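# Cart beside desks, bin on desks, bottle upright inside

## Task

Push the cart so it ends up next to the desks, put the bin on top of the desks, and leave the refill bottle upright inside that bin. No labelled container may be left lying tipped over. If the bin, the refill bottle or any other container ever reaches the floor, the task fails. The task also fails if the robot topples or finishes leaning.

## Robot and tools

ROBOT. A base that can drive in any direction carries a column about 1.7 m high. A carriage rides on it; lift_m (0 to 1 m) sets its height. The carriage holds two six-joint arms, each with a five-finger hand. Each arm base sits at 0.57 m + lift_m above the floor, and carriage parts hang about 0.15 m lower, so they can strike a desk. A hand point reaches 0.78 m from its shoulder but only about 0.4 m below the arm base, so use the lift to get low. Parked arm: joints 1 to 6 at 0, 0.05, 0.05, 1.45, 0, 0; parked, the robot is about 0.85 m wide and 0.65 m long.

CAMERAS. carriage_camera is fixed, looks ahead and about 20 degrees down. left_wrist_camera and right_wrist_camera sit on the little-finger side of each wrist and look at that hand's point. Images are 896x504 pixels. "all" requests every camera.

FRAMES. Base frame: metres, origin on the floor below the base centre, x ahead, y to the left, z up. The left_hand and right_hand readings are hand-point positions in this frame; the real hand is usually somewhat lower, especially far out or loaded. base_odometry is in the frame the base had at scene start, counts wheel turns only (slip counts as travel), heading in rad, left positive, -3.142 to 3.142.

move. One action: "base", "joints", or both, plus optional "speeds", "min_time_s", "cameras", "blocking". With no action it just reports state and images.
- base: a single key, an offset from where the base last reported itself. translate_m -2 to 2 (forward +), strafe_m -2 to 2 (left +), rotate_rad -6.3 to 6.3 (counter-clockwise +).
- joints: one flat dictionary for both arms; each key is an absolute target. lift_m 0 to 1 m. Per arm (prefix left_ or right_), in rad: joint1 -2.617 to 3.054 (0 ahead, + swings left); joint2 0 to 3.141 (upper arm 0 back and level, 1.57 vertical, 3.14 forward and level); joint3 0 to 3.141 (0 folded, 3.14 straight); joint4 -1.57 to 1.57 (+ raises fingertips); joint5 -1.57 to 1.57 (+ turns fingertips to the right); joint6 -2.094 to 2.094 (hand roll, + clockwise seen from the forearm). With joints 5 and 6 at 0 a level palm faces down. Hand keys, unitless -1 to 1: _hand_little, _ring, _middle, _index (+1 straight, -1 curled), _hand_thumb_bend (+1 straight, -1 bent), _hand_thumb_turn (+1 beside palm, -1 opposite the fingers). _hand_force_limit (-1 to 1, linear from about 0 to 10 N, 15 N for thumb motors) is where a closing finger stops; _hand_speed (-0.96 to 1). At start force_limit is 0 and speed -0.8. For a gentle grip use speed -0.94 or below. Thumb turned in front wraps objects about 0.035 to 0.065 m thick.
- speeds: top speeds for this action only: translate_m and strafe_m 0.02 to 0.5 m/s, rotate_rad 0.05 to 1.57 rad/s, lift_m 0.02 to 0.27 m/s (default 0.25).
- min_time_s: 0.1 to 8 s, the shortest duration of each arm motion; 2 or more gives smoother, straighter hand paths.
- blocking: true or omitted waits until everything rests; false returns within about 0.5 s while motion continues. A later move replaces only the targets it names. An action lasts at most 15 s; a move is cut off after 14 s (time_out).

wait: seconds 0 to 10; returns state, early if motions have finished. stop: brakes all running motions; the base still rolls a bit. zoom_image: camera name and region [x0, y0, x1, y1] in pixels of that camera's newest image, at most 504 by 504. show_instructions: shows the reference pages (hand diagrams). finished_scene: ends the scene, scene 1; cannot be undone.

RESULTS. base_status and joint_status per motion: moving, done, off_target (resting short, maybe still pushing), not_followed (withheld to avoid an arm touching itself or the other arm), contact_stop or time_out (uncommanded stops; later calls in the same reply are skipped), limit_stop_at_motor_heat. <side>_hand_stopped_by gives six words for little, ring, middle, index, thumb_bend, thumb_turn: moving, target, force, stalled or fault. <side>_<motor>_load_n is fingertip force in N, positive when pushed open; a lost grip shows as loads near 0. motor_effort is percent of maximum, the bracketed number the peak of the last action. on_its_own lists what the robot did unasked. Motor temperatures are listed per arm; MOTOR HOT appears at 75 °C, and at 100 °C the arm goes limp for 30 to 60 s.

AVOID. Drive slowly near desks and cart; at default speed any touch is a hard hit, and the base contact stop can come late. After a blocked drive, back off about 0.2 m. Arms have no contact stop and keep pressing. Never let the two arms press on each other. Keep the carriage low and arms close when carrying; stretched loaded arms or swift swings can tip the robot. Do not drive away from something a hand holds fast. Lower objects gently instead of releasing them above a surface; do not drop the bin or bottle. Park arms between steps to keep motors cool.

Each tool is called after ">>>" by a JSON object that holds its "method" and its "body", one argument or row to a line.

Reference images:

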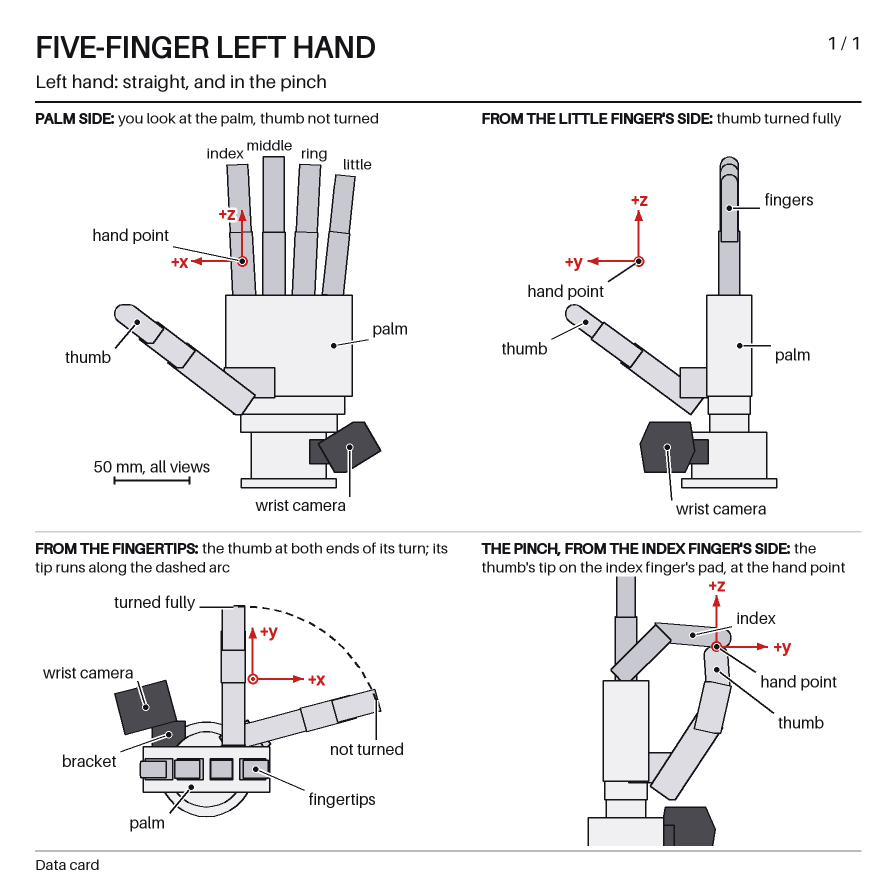

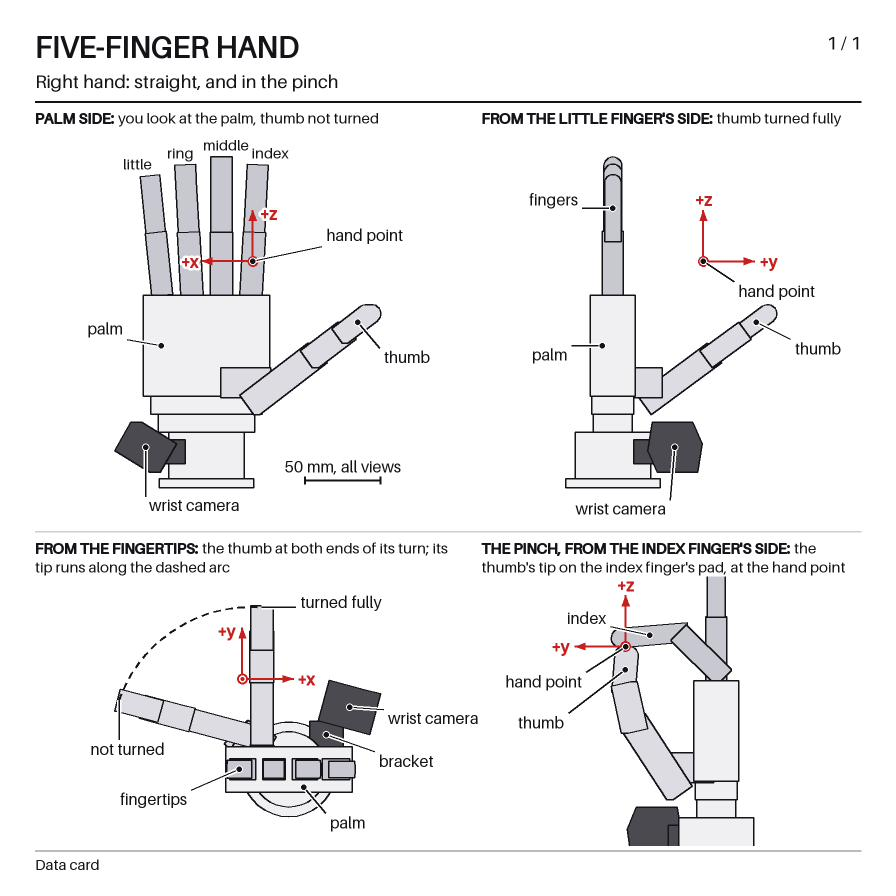

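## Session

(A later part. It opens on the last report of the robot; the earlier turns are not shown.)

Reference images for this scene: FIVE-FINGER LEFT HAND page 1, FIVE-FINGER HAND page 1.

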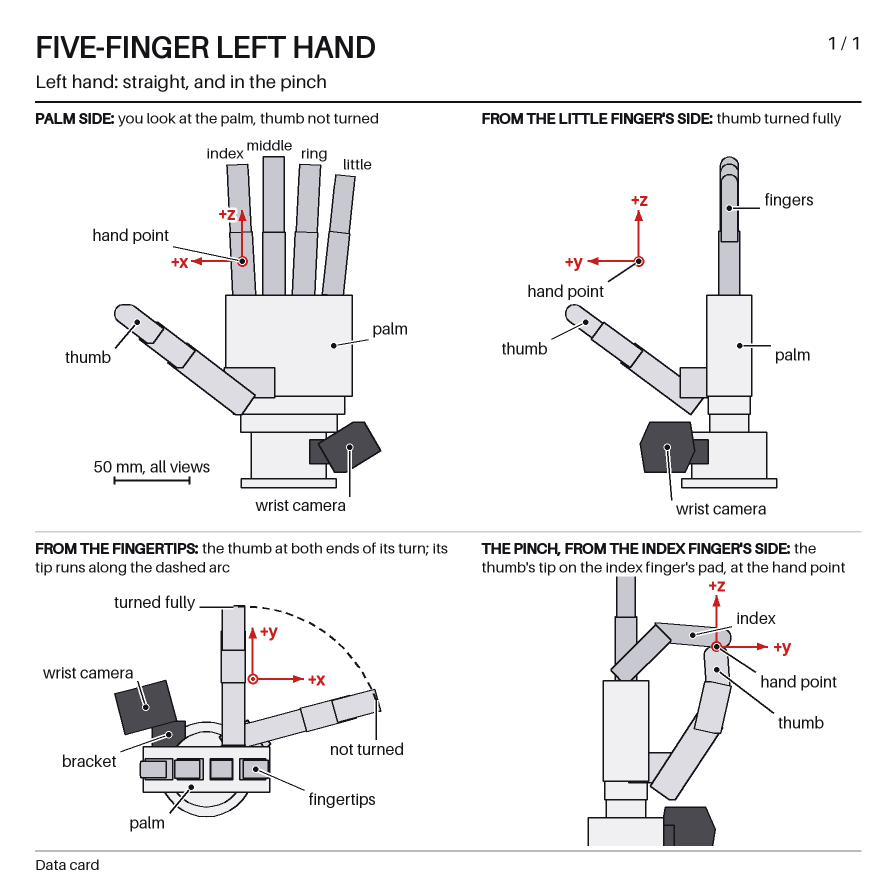

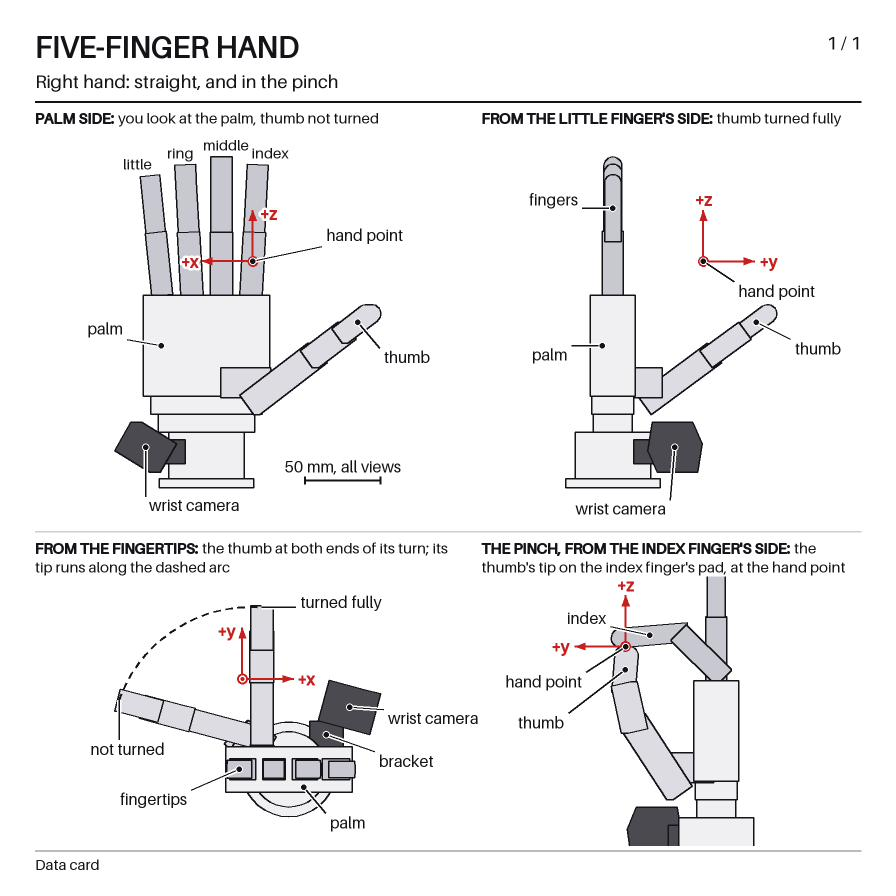

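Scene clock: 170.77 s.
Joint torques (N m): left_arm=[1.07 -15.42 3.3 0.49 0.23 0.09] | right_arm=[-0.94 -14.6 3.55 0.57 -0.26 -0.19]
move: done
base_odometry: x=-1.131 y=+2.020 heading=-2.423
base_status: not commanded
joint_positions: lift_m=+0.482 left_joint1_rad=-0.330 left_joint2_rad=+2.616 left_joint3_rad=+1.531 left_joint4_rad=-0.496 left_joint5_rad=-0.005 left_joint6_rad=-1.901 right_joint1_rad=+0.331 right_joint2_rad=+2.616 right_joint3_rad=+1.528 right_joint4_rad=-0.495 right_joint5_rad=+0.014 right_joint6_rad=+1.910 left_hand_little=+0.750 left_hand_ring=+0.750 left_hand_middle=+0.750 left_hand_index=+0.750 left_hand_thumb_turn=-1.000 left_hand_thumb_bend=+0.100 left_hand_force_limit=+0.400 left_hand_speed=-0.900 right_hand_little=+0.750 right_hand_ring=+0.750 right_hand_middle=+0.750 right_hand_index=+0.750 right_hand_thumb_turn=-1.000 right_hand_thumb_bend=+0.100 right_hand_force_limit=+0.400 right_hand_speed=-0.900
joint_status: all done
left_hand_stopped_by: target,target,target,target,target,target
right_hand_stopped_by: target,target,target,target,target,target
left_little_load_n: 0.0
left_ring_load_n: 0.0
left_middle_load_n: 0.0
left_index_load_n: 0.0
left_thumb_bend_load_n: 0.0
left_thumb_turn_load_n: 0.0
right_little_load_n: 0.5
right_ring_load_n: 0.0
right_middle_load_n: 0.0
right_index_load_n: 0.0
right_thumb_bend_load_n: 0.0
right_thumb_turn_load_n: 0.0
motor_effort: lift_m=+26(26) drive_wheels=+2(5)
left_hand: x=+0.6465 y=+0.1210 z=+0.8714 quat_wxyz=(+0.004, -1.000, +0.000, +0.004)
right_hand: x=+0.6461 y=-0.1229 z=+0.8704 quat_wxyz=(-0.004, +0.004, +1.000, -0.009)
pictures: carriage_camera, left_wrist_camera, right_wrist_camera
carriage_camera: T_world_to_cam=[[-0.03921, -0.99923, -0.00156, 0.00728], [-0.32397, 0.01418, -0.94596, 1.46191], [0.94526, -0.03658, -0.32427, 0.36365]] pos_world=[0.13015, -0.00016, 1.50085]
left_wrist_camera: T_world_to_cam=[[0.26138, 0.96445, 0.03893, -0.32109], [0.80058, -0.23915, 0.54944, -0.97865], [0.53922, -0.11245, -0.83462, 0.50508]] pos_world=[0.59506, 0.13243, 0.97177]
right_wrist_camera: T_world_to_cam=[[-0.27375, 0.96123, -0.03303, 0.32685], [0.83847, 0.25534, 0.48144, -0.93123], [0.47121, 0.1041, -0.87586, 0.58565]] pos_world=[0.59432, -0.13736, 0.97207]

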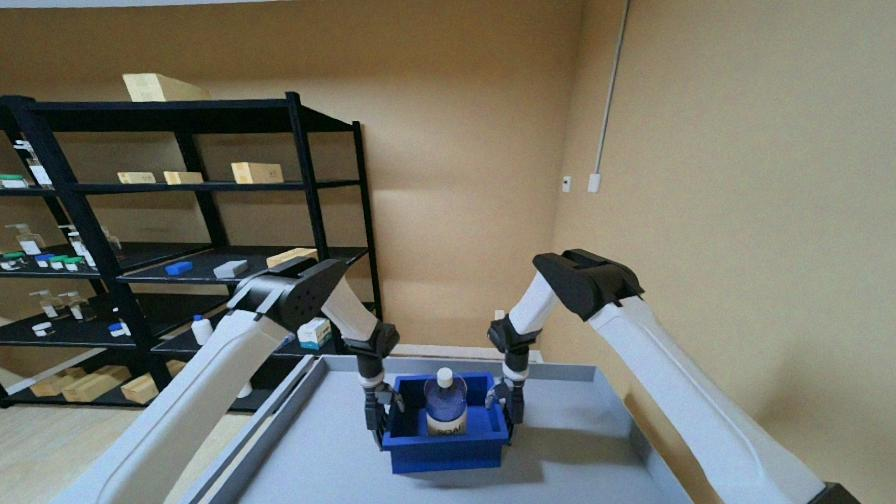

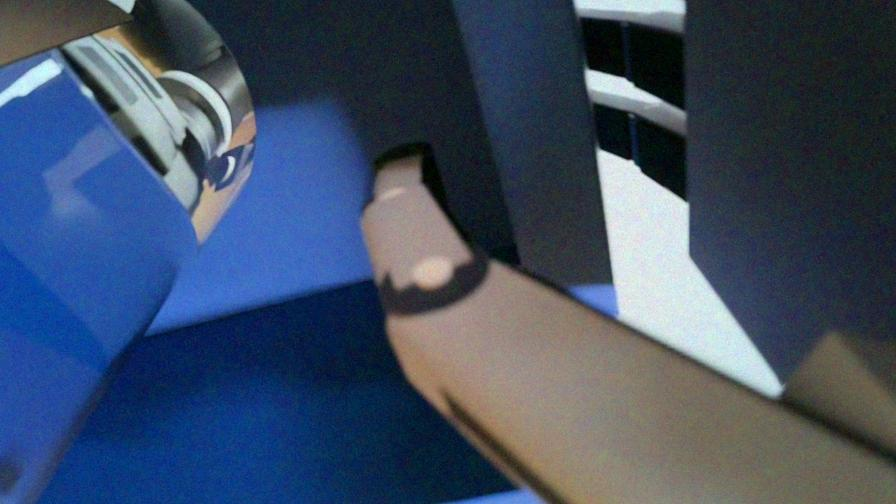

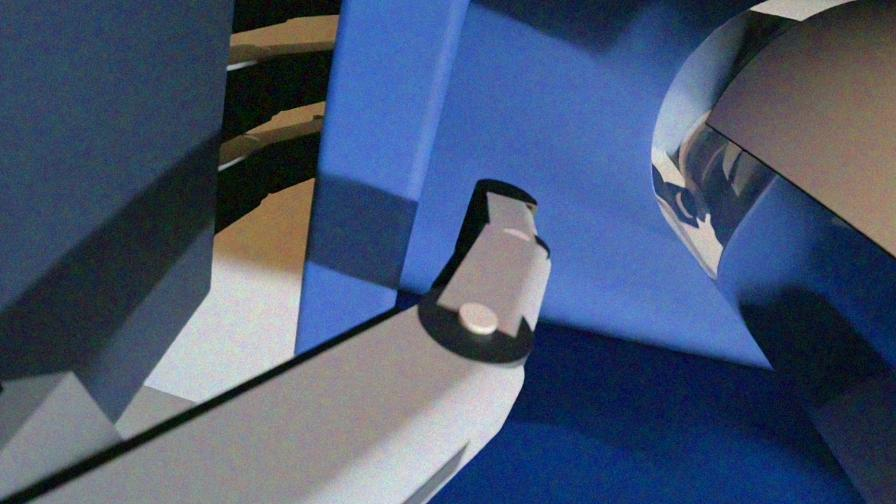

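>>> {"method": "move", "body": {
  "joints": {"lift_m": 0.479, "left_joint1_rad": -0.378, "left_joint6_rad": -1.943, "right_joint1_rad": 0.368, "right_joint6_rad": 1.937, "right_joint5_rad": -0.005},
  "min_time_s": 1.5,
  "cameras": ["all"]
}}

>>> {"method": "zoom_image", "body": {
  "camera": "carriage_camera",
  "region": [340, 320, 560, 484]
}}

Scene clock: 174.30 s.
Joint torques (N m): left_arm=[-0.64 -15.12 3.34 0.43 0.22 0.05] | right_arm=[1.09 -14.27 3.67 0.55 -0.25 -0.04]
move: done
base_odometry: x=-1.131 y=+2.020 heading=-2.423
base_status: not commanded
joint_positions: lift_m=+0.479 left_joint1_rad=-0.368 left_joint2_rad=+2.612 left_joint3_rad=+1.531 left_joint4_rad=-0.492 left_joint5_rad=-0.005 left_joint6_rad=-1.930 right_joint1_rad=+0.358 right_joint2_rad=+2.612 right_joint3_rad=+1.527 right_joint4_rad=-0.491 right_joint5_rad=+0.010 right_joint6_rad=+1.929 left_hand_little=+0.750 left_hand_ring=+0.750 left_hand_middle=+0.750 left_hand_index=+0.750 left_hand_thumb_turn=-1.000 left_hand_thumb_bend=+0.100 left_hand_force_limit=+0.400 left_hand_speed=-0.900 right_hand_little=+0.750 right_hand_ring=+0.750 right_hand_middle=+0.750 right_hand_index=+0.750 right_hand_thumb_turn=-1.000 right_hand_thumb_bend=+0.100 right_hand_force_limit=+0.400 right_hand_speed=-0.900
joint_status: all done
left_hand_stopped_by: target,target,target,target,target,target
right_hand_stopped_by: target,target,target,target,target,target
left_little_load_n: 0.0
left_ring_load_n: 0.0
left_middle_load_n: 0.0
left_index_load_n: 0.0
left_thumb_bend_load_n: 0.0
left_thumb_turn_load_n: 0.0
right_little_load_n: 0.0
right_ring_load_n: 0.0
right_middle_load_n: 0.0
right_index_load_n: 0.0
right_thumb_bend_load_n: 0.0
right_thumb_turn_load_n: 0.0
motor_effort: lift_m=+23(24) drive_wheels=+3(5)
left_hand: x=+0.6426 y=+0.1049 z=+0.8705 quat_wxyz=(+0.003, -1.000, +0.004, +0.000)
right_hand: x=+0.6435 y=-0.1107 z=+0.8696 quat_wxyz=(-0.001, +0.000, +1.000, -0.006)
pictures: carriage_camera, left_wrist_camera, right_wrist_camera
carriage_camera: T_world_to_cam=[[-0.03921, -0.99923, -0.00156, 0.00728], [-0.32397, 0.01418, -0.94596, 1.45926], [0.94526, -0.03658, -0.32427, 0.36274]] pos_world=[0.13015, -0.00016, 1.49805]
left_wrist_camera: T_world_to_cam=[[0.26991, 0.9621, 0.03882, -0.30964], [0.7942, -0.24524, 0.55597, -0.97982], [0.54443, -0.11924, -0.83029, 0.49815]] pos_world=[0.59054, 0.11701, 0.97039]
right_wrist_camera: T_world_to_cam=[[-0.28085, 0.95932, -0.0286, 0.31487], [0.83374, 0.25863, 0.48784, -0.934], [0.4754, 0.11317, -0.87246, 0.58023]] pos_world=[0.59131, -0.12617, 0.97088]

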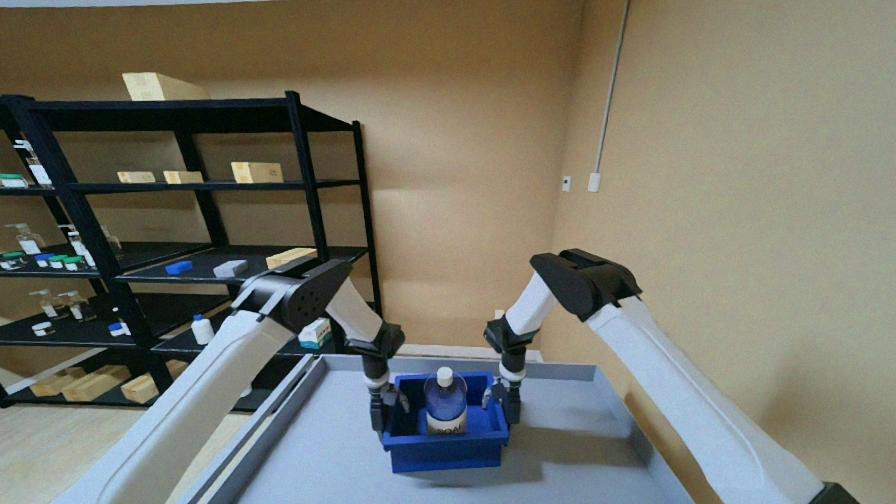

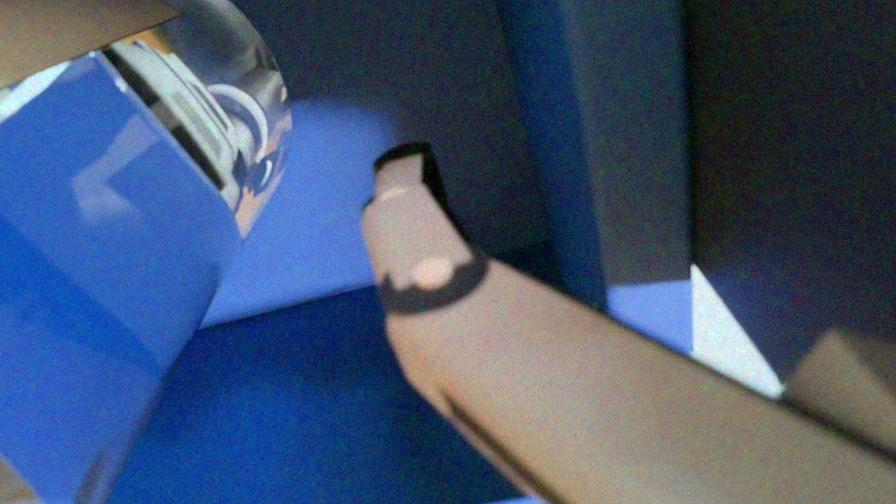

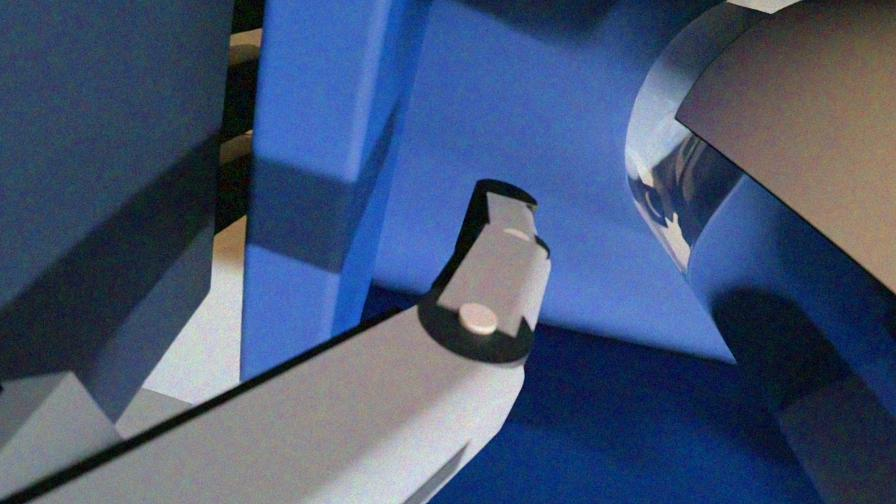

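Scaled by 2.291 from the camera's image (finer frame: 1280x720).

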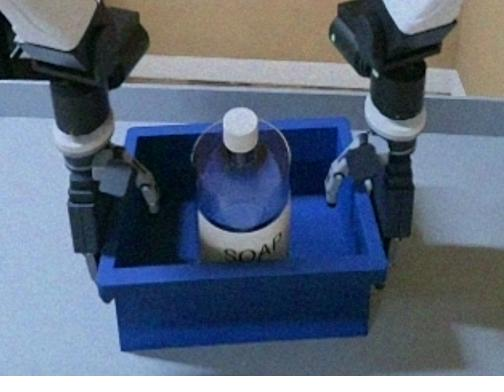

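>>> {"method": "move", "body": {
  "joints": {"right_joint1_rad": 0.384, "right_joint6_rad": 1.95},
  "min_time_s": 1
}}

>>> {"method": "move", "body": {
  "joints": {"left_hand_force_limit": 0.2, "right_hand_force_limit": 0.2, "left_hand_thumb_bend": -1, "right_hand_thumb_bend": -1}
}}

>>> {"method": "move", "body": {
  "joints": {"left_hand_force_limit": 0.3, "right_hand_force_limit": 0.3, "left_hand_index": 0.2, "left_hand_middle": 0.2, "left_hand_ring": 0.2, "left_hand_little": 0.2, "right_hand_index": 0.2, "right_hand_middle": 0.2, "right_hand_ring": 0.2, "right_hand_little": 0.2},
  "cameras": ["all"]
}}

Scene clock: 176.03 s.
Joint torques (N m): left_arm=[-0.73 -15.08 3.41 0.46 0.16 -0.03] | right_arm=[1.31 -14.26 3.71 0.55 -0.25 -0.02]
move: done
base_odometry: x=-1.131 y=+2.020 heading=-2.423
base_status: not commanded
joint_positions: lift_m=+0.479 left_joint1_rad=-0.368 left_joint2_rad=+2.612 left_joint3_rad=+1.531 left_joint4_rad=-0.492 left_joint5_rad=-0.005 left_joint6_rad=-1.930 right_joint1_rad=+0.372 right_joint2_rad=+2.612 right_joint3_rad=+1.527 right_joint4_rad=-0.491 right_joint5_rad=+0.010 right_joint6_rad=+1.939 left_hand_little=+0.750 left_hand_ring=+0.750 left_hand_middle=+0.750 left_hand_index=+0.750 left_hand_thumb_turn=-1.000 left_hand_thumb_bend=+0.100 left_hand_force_limit=+0.400 left_hand_speed=-0.900 right_hand_little=+0.750 right_hand_ring=+0.750 right_hand_middle=+0.750 right_hand_index=+0.750 right_hand_thumb_turn=-1.000 right_hand_thumb_bend=+0.100 right_hand_force_limit=+0.400 right_hand_speed=-0.900
joint_status: all done
left_hand_stopped_by: target,target,target,target,target,target
right_hand_stopped_by: target,target,target,target,target,target
left_little_load_n: 0.0
left_ring_load_n: 0.0
left_middle_load_n: 0.0
left_index_load_n: 0.0
left_thumb_bend_load_n: 0.0
left_thumb_turn_load_n: -0.5
right_little_load_n: 0.0
right_ring_load_n: 0.0
right_middle_load_n: 0.0
right_index_load_n: 0.0
right_thumb_bend_load_n: 0.0
right_thumb_turn_load_n: 0.0
motor_effort: lift_m=+23(24) drive_wheels=+5(7)
left_hand: x=+0.6426 y=+0.1049 z=+0.8705 quat_wxyz=(+0.003, -1.000, +0.004, +0.000)
right_hand: x=+0.6413 y=-0.1052 z=+0.8696 quat_wxyz=(-0.001, -0.002, +1.000, -0.005)
pictures: none

Scene clock: 180.67 s.
Joint torques (N m): left_arm=[-0.49 -15.41 3.66 0.41 0.19 0.06] | right_arm=[1.35 -14.22 3.79 0.53 -0.21 0.11]
Motor temperatures (°C): left_arm=[24 43 34 28 24 24] | right_arm=[24 43 31 27 26 25]
move: off_target
base_odometry: x=-1.131 y=+2.020 heading=-2.423
base_status: not commanded
joint_positions: lift_m=+0.479 left_joint1_rad=-0.368 left_joint2_rad=+2.612 left_joint3_rad=+1.531 left_joint4_rad=-0.487 left_joint5_rad=-0.004 left_joint6_rad=-1.940 right_joint1_rad=+0.372 right_joint2_rad=+2.612 right_joint3_rad=+1.526 right_joint4_rad=-0.491 right_joint5_rad=+0.008 right_joint6_rad=+1.926 left_hand_little=+0.750 left_hand_ring=+0.750 left_hand_middle=+0.750 left_hand_index=+0.750 left_hand_thumb_turn=-1.000 left_hand_thumb_bend=-0.431 left_hand_force_limit=+0.200 left_hand_speed=-0.900 right_hand_little=+0.750 right_hand_ring=+0.750 right_hand_middle=+0.750 right_hand_index=+0.750 right_hand_thumb_turn=-1.000 right_hand_thumb_bend=-0.430 right_hand_force_limit=+0.200 right_hand_speed=-0.900
joint_status: left_hand_thumb_bend off_target (ended at -0.431, target -1.000); right_hand_thumb_bend off_target (ended at -0.430, target -1.000); the others done
left_hand_stopped_by: target,target,target,target,force,target
right_hand_stopped_by: target,target,target,target,force,target
left_little_load_n: 0.0
left_ring_load_n: 0.0
left_middle_load_n: 0.0
left_index_load_n: 0.0
left_thumb_bend_load_n: 9.0
left_thumb_turn_load_n: 0.0
right_little_load_n: 0.0
right_ring_load_n: 0.0
right_middle_load_n: 0.0
right_index_load_n: 0.0
right_thumb_bend_load_n: 8.0
right_thumb_turn_load_n: 1.5
motor_effort: lift_m=+23(24) drive_wheels=+4(6)
left_hand: x=+0.6442 y=+0.1046 z=+0.8707 quat_wxyz=(+0.002, -1.000, -0.001, -0.002)
right_hand: x=+0.6401 y=-0.1046 z=+0.8696 quat_wxyz=(-0.001, -0.008, +1.000, -0.005)
pictures: none

Scene clock: 182.83 s.
Joint torques (N m): left_arm=[-0.38 -15.25 3.55 0.37 0.33 0.05] | right_arm=[0.7 -14.26 3.74 0.55 -0.45 0.04]
move: off_target
base_odometry: x=-1.131 y=+2.020 heading=-2.423
base_status: not commanded
joint_positions: lift_m=+0.479 left_joint1_rad=-0.370 left_joint2_rad=+2.612 left_joint3_rad=+1.531 left_joint4_rad=-0.487 left_joint5_rad=-0.020 left_joint6_rad=-1.940 right_joint1_rad=+0.378 right_joint2_rad=+2.612 right_joint3_rad=+1.526 right_joint4_rad=-0.491 right_joint5_rad=+0.029 right_joint6_rad=+1.932 left_hand_little=+0.585 left_hand_ring=+0.659 left_hand_middle=+0.697 left_hand_index=+0.669 left_hand_thumb_turn=-1.000 left_hand_thumb_bend=-0.431 left_hand_force_limit=+0.300 left_hand_speed=-0.900 right_hand_little=+0.604 right_hand_ring=+0.669 right_hand_middle=+0.706 right_hand_index=+0.661 right_hand_thumb_turn=-1.000 right_hand_thumb_bend=-0.429 right_hand_force_limit=+0.300 right_hand_speed=-0.900
joint_status: left_hand_little off_target (ended at +0.585, target +0.200); left_hand_ring off_target (ended at +0.659, target +0.200); left_hand_middle off_target (ended at +0.697, target +0.200); left_hand_index off_target (ended at +0.669, target +0.200); right_hand_little off_target (ended at +0.604, target +0.200); right_hand_ring off_target (ended at +0.669, target +0.200); right_hand_middle off_target (ended at +0.706, target +0.200); right_hand_index off_target (ended at +0.661, target +0.200); the others done
left_hand_stopped_by: force,force,force,force,force,target
right_hand_stopped_by: force,force,force,force,force,target
left_little_load_n: 8.5
left_ring_load_n: 2.0
left_middle_load_n: 0.0
left_index_load_n: 3.5
left_thumb_bend_load_n: 12.0
left_thumb_turn_load_n: 2.5
right_little_load_n: 7.0
right_ring_load_n: 1.5
right_middle_load_n: 0.0
right_index_load_n: 5.5
right_thumb_bend_load_n: 10.5
right_thumb_turn_load_n: 2.5
motor_effort: lift_m=+23(24) drive_wheels=+4(6)
left_hand: x=+0.6450 y=+0.1069 z=+0.8700 quat_wxyz=(+0.009, -1.000, +0.000, -0.005)
right_hand: x=+0.6407 y=-0.1060 z=+0.8687 quat_wxyz=(+0.003, -0.008, +1.000, -0.014)
pictures: carriage_camera, left_wrist_camera, right_wrist_camera
carriage_camera: T_world_to_cam=[[-0.03921, -0.99923, -0.00156, 0.00728], [-0.32397, 0.01418, -0.94596, 1.45926], [0.94526, -0.03658, -0.32427, 0.36274]] pos_world=[0.13015, -0.00016, 1.49805]
left_wrist_camera: T_world_to_cam=[[0.26181, 0.96365, 0.05322, -0.3196], [0.79093, -0.24583, 0.56036, -0.98258], [0.55307, -0.10462, -0.82654, 0.48634]] pos_world=[0.59184, 0.11732, 0.96959]
right_wrist_camera: T_world_to_cam=[[-0.29675, 0.95378, -0.04724, 0.33534], [0.82607, 0.28121, 0.48839, -0.92561], [0.47911, 0.10591, -0.87134, 0.57613]] pos_world=[0.5881, -0.12057, 0.96991]

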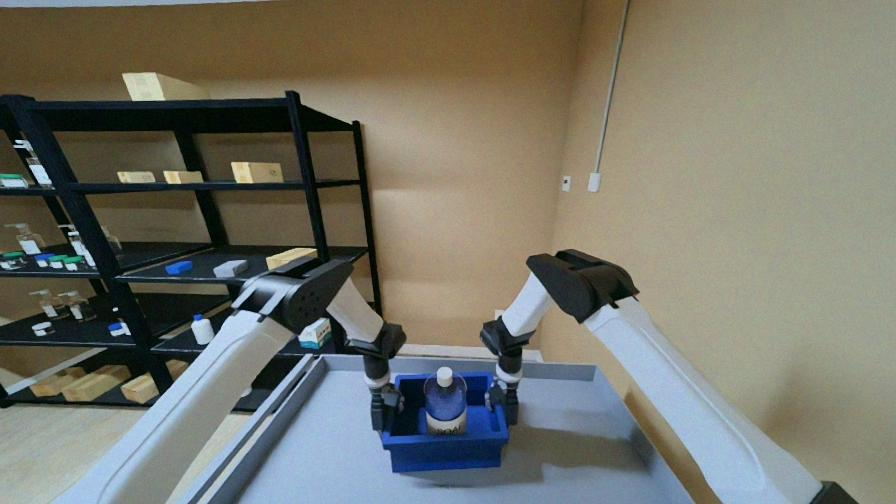

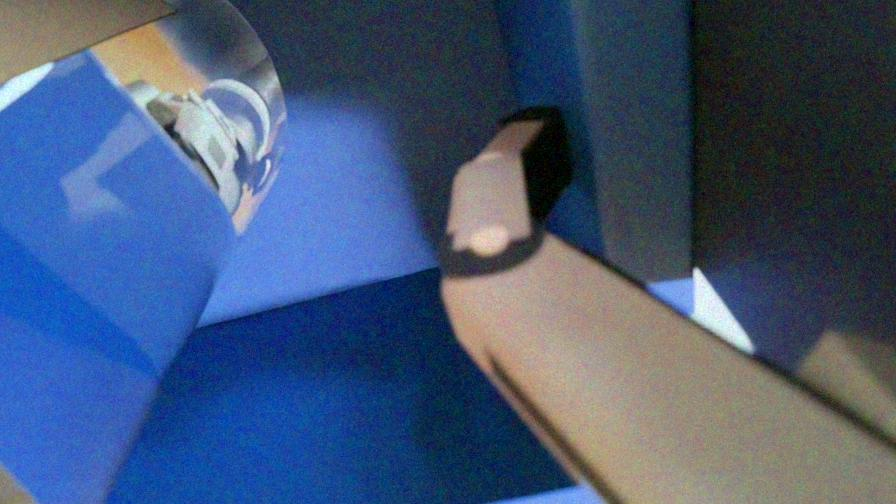

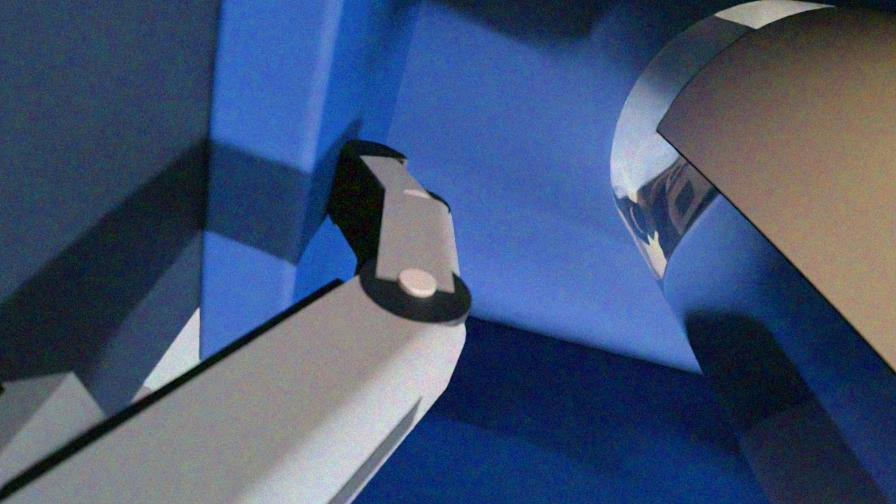

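>>> {"method": "move", "body": {
  "joints": {"left_hand_force_limit": 0.6, "right_hand_force_limit": 0.6, "left_hand_thumb_bend": -0.95, "right_hand_thumb_bend": -0.95, "left_hand_middle": 0.25, "left_hand_ring": 0.25, "right_hand_middle": 0.25, "right_hand_ring": 0.25}
}}

>>> {"method": "move", "body": {
  "joints": {"lift_m": 0.51},
  "speeds": {"lift_m": 0.03},
  "cameras": ["all"]
}}

>>> {"method": "zoom_image", "body": {
  "camera": "carriage_camera",
  "region": [340, 320, 560, 484]
}}

Scene clock: 183.87 s.
Joint torques (N m): left_arm=[-0.2 -15.25 3.88 0.44 0.43 0.01] | right_arm=[0.55 -14.24 3.7 0.54 -0.51 0.05]
move: off_target
base_odometry: x=-1.131 y=+2.020 heading=-2.423
base_status: not commanded
joint_positions: lift_m=+0.479 left_joint1_rad=-0.373 left_joint2_rad=+2.612 left_joint3_rad=+1.531 left_joint4_rad=-0.488 left_joint5_rad=-0.030 left_joint6_rad=-1.937 right_joint1_rad=+0.380 right_joint2_rad=+2.612 right_joint3_rad=+1.526 right_joint4_rad=-0.491 right_joint5_rad=+0.035 right_joint6_rad=+1.931 left_hand_little=+0.585 left_hand_ring=+0.634 left_hand_middle=+0.664 left_hand_index=+0.668 left_hand_thumb_turn=-1.000 left_hand_thumb_bend=-0.429 left_hand_force_limit=+0.600 left_hand_speed=-0.900 right_hand_little=+0.604 right_hand_ring=+0.653 right_hand_middle=+0.673 right_hand_index=+0.660 right_hand_thumb_turn=-1.000 right_hand_thumb_bend=-0.430 right_hand_force_limit=+0.600 right_hand_speed=-0.900
joint_status: left_hand_ring off_target (ended at +0.634, target +0.250); left_hand_middle off_target (ended at +0.664, target +0.250); left_hand_thumb_bend off_target (ended at -0.429, target -0.950); right_hand_ring off_target (ended at +0.653, target +0.250); right_hand_middle off_target (ended at +0.673, target +0.250); right_hand_thumb_bend off_target (ended at -0.430, target -0.950); the others done
left_hand_stopped_by: force,force,force,force,force,target
right_hand_stopped_by: force,force,force,force,force,target
left_little_load_n: 0.0
left_ring_load_n: 7.5
left_middle_load_n: 9.0
left_index_load_n: 0.0
left_thumb_bend_load_n: 13.5
left_thumb_turn_load_n: 3.0
right_little_load_n: 1.5
right_ring_load_n: 5.5
right_middle_load_n: 10.5
right_index_load_n: 2.0
right_thumb_bend_load_n: 12.5
right_thumb_turn_load_n: 2.5
motor_effort: lift_m=+23(23) drive_wheels=+3(5)
left_hand: x=+0.6448 y=+0.1073 z=+0.8696 quat_wxyz=(+0.014, -1.000, +0.003, -0.006)
right_hand: x=+0.6407 y=-0.1063 z=+0.8685 quat_wxyz=(+0.004, -0.010, +1.000, -0.017)
pictures: none

Scene clock: 185.20 s.
Joint torques (N m): left_arm=[0.18 -15.05 4.98 0.39 0.42 -0.04] | right_arm=[-0.02 -14.26 5.49 0.49 -0.47 0]
move: done
base_odometry: x=-1.131 y=+2.020 heading=-2.423
base_status: not commanded
joint_positions: lift_m=+0.509 left_joint1_rad=-0.380 left_joint2_rad=+2.612 left_joint3_rad=+1.511 left_joint4_rad=-0.487 left_joint5_rad=-0.024 left_joint6_rad=-1.937 right_joint1_rad=+0.385 right_joint2_rad=+2.612 right_joint3_rad=+1.505 right_joint4_rad=-0.490 right_joint5_rad=+0.032 right_joint6_rad=+1.936 left_hand_little=+0.585 left_hand_ring=+0.634 left_hand_middle=+0.664 left_hand_index=+0.668 left_hand_thumb_turn=-1.000 left_hand_thumb_bend=-0.428 left_hand_force_limit=+0.600 left_hand_speed=-0.900 right_hand_little=+0.604 right_hand_ring=+0.653 right_hand_middle=+0.673 right_hand_index=+0.660 right_hand_thumb_turn=-1.000 right_hand_thumb_bend=-0.430 right_hand_force_limit=+0.600 right_hand_speed=-0.900
joint_status: all done
left_hand_stopped_by: force,force,force,force,force,target
right_hand_stopped_by: force,force,force,force,force,target
left_little_load_n: 0.0
left_ring_load_n: 3.5
left_middle_load_n: 7.5
left_index_load_n: 0.0
left_thumb_bend_load_n: 15.0
left_thumb_turn_load_n: 2.0
right_little_load_n: 0.0
right_ring_load_n: 3.0
right_middle_load_n: 8.5
right_index_load_n: 1.0
right_thumb_bend_load_n: 13.5
right_thumb_turn_load_n: 1.0
motor_effort: lift_m=+31(33) drive_wheels=+4(6)
left_hand: x=+0.6347 y=+0.1065 z=+0.8959 quat_wxyz=(+0.014, -1.000, +0.007, +0.004)
right_hand: x=+0.6307 y=-0.1071 z=+0.8944 quat_wxyz=(-0.006, -0.011, +1.000, -0.020)
pictures: carriage_camera, left_wrist_camera, right_wrist_camera
carriage_camera: T_world_to_cam=[[-0.03921, -0.99923, -0.00156, 0.00732], [-0.32397, 0.01418, -0.94596, 1.48793], [0.94526, -0.03658, -0.32427, 0.37257]] pos_world=[0.13015, -0.00016, 1.52835]
left_wrist_camera: T_world_to_cam=[[0.27518, 0.95961, 0.0585, -0.33069], [0.79682, -0.2617, 0.5446, -0.97702], [0.53792, -0.10325, -0.83665, 0.532]] pos_world=[0.58334, 0.11658, 0.99653]
right_wrist_camera: T_world_to_cam=[[-0.30172, 0.95198, -0.05195, 0.34179], [0.8334, 0.28981, 0.47059, -0.91736], [0.46305, 0.09869, -0.88082, 0.62127]] pos_world=[0.57997, -0.12083, 0.99668]

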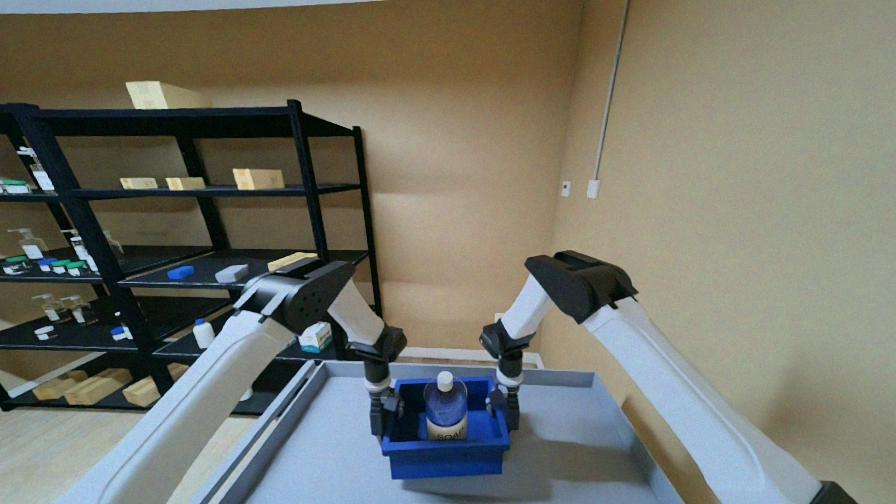

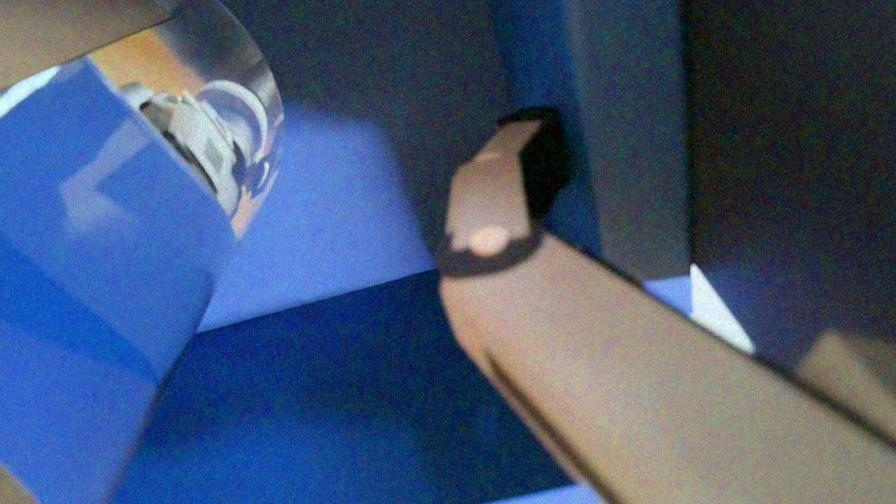

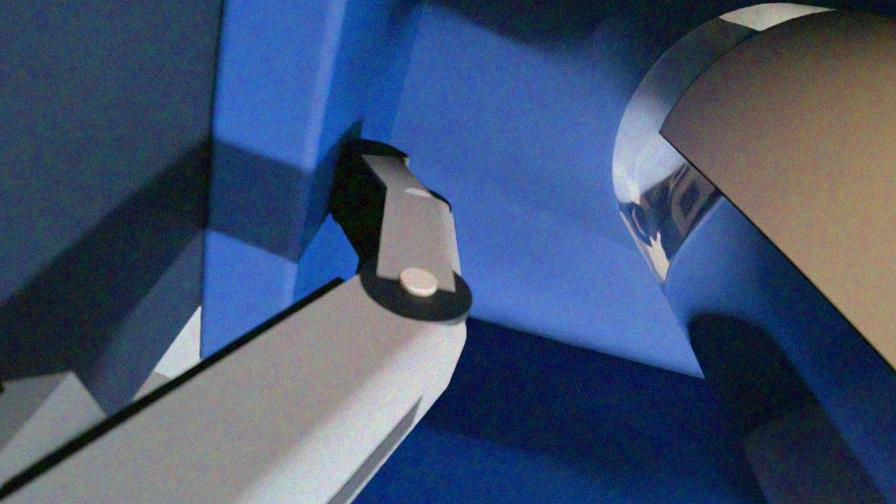

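Scaled by 2.291 from the camera's image (finer frame: 1280x720).

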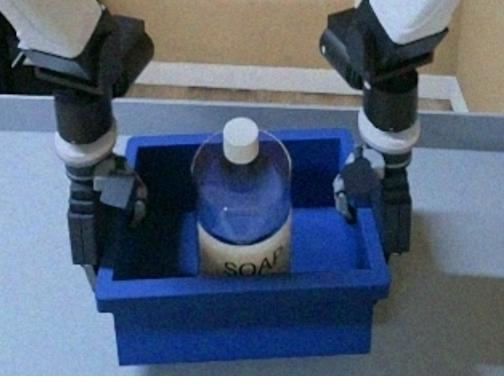

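>>> {"method": "move", "body": {
  "joints": {"lift_m": 0.6},
  "speeds": {"lift_m": 0.06},
  "cameras": ["all"]
}}

>>> {"method": "zoom_image", "body": {
  "camera": "carriage_camera",
  "region": [340, 340, 560, 504]
}}

Scene clock: 187.63 s.
Joint torques (N m): left_arm=[0.59 -15.04 5.18 0.36 0.26 -0.01] | right_arm=[-0.16 -14.22 5.74 0.53 -0.73 0.05]
move: done
base_odometry: x=-1.131 y=+2.020 heading=-2.423
base_status: not commanded
joint_positions: lift_m=+0.600 left_joint1_rad=-0.382 left_joint2_rad=+2.612 left_joint3_rad=+1.510 left_joint4_rad=-0.482 left_joint5_rad=-0.008 left_joint6_rad=-1.935 right_joint1_rad=+0.386 right_joint2_rad=+2.614 right_joint3_rad=+1.502 right_joint4_rad=-0.496 right_joint5_rad=+0.053 right_joint6_rad=+1.937 left_hand_little=+0.585 left_hand_ring=+0.634 left_hand_middle=+0.663 left_hand_index=+0.669 left_hand_thumb_turn=-1.000 left_hand_thumb_bend=-0.429 left_hand_force_limit=+0.600 left_hand_speed=-0.900 right_hand_little=+0.604 right_hand_ring=+0.653 right_hand_middle=+0.674 right_hand_index=+0.660 right_hand_thumb_turn=-1.000 right_hand_thumb_bend=-0.427 right_hand_force_limit=+0.600 right_hand_speed=-0.900
joint_status: all done
left_hand_stopped_by: force,force,force,force,force,target
right_hand_stopped_by: force,force,force,force,force,target
left_little_load_n: 4.5
left_ring_load_n: 1.5
left_middle_load_n: 0.0
left_index_load_n: 2.5
left_thumb_bend_load_n: 14.0
left_thumb_turn_load_n: 2.5
right_little_load_n: 0.0
right_ring_load_n: 3.5
right_middle_load_n: 11.0
right_index_load_n: 3.5
right_thumb_bend_load_n: 16.5
right_thumb_turn_load_n: 2.0
motor_effort: lift_m=+30(35) drive_wheels=+4(6)
left_hand: x=+0.6338 y=+0.1025 z=+0.9868 quat_wxyz=(+0.006, -1.000, +0.009, +0.005)
right_hand: x=+0.6288 y=-0.1120 z=+0.9821 quat_wxyz=(-0.008, -0.010, +0.999, -0.031)
pictures: carriage_camera, left_wrist_camera, right_wrist_camera
carriage_camera: T_world_to_cam=[[-0.03921, -0.99923, -0.00156, 0.00746], [-0.32397, 0.01418, -0.94596, 1.57316], [0.94526, -0.03658, -0.32427, 0.40179]] pos_world=[0.13015, -0.00016, 1.61845]
left_wrist_camera: T_world_to_cam=[[0.27913, 0.95929, 0.043, -0.31904], [0.79694, -0.25641, 0.54694, -1.02976], [0.5357, -0.1184, -0.83607, 0.61039]] pos_world=[0.58273, 0.11428, 1.08726]
right_wrist_camera: T_world_to_cam=[[-0.3017, 0.95056, -0.07363, 0.37158], [0.83435, 0.3006, 0.46205, -0.94665], [0.46134, 0.07797, -0.88379, 0.70157]] pos_world=[0.57828, -0.12334, 1.0848]

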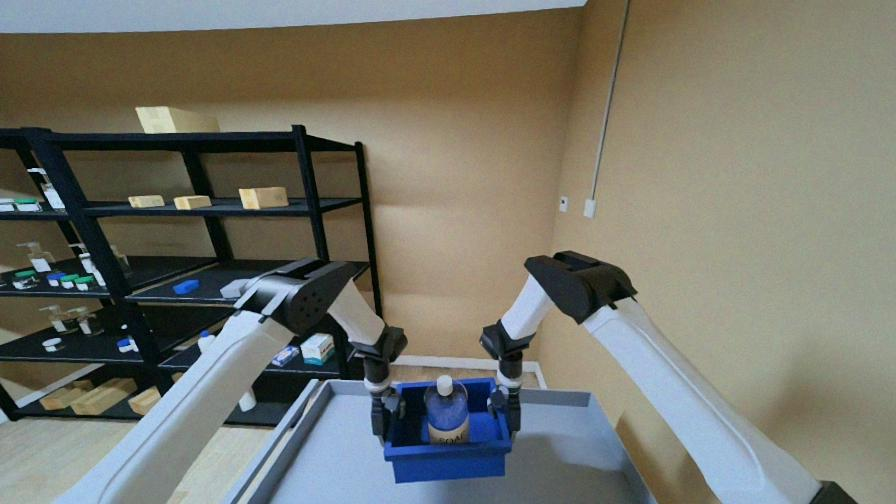

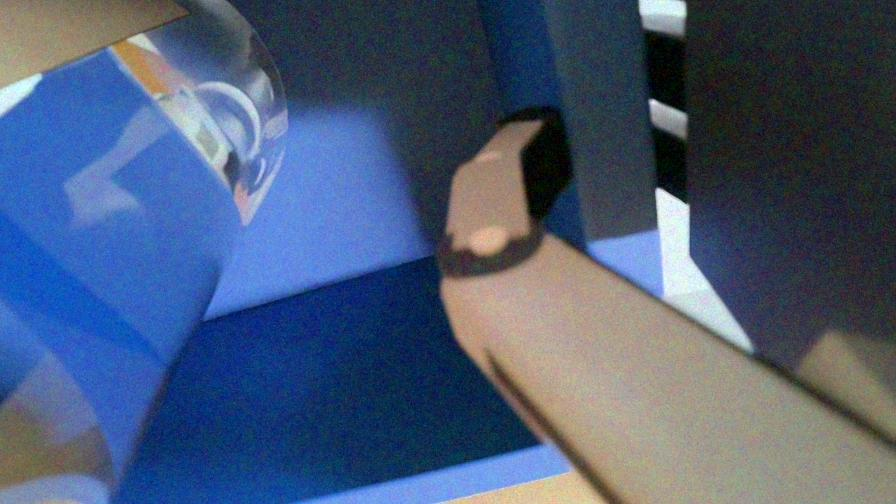

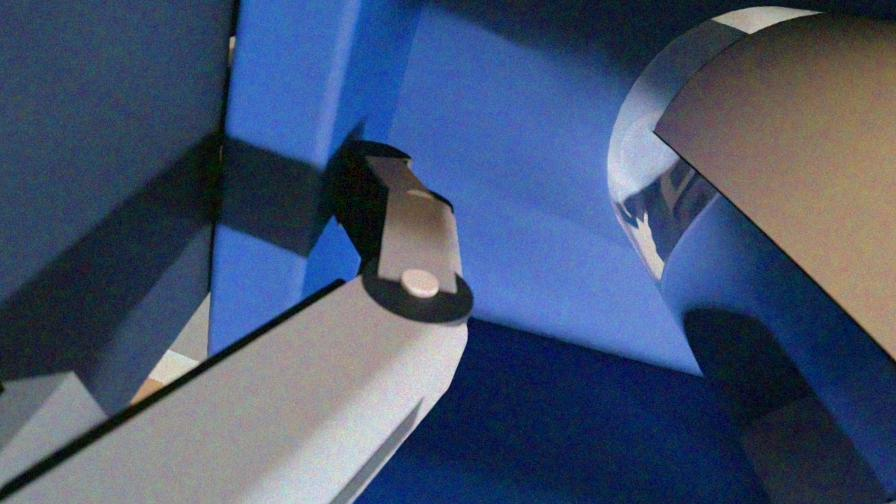

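Scaled by 2.291 from the camera's image (finer frame: 1280x720).

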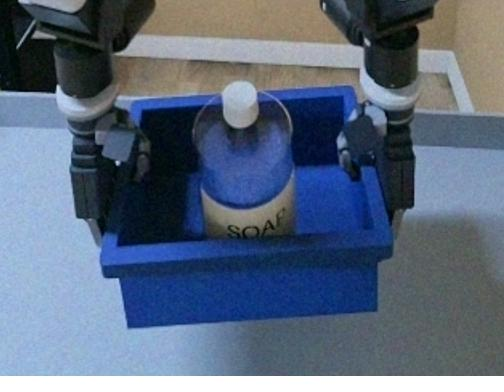

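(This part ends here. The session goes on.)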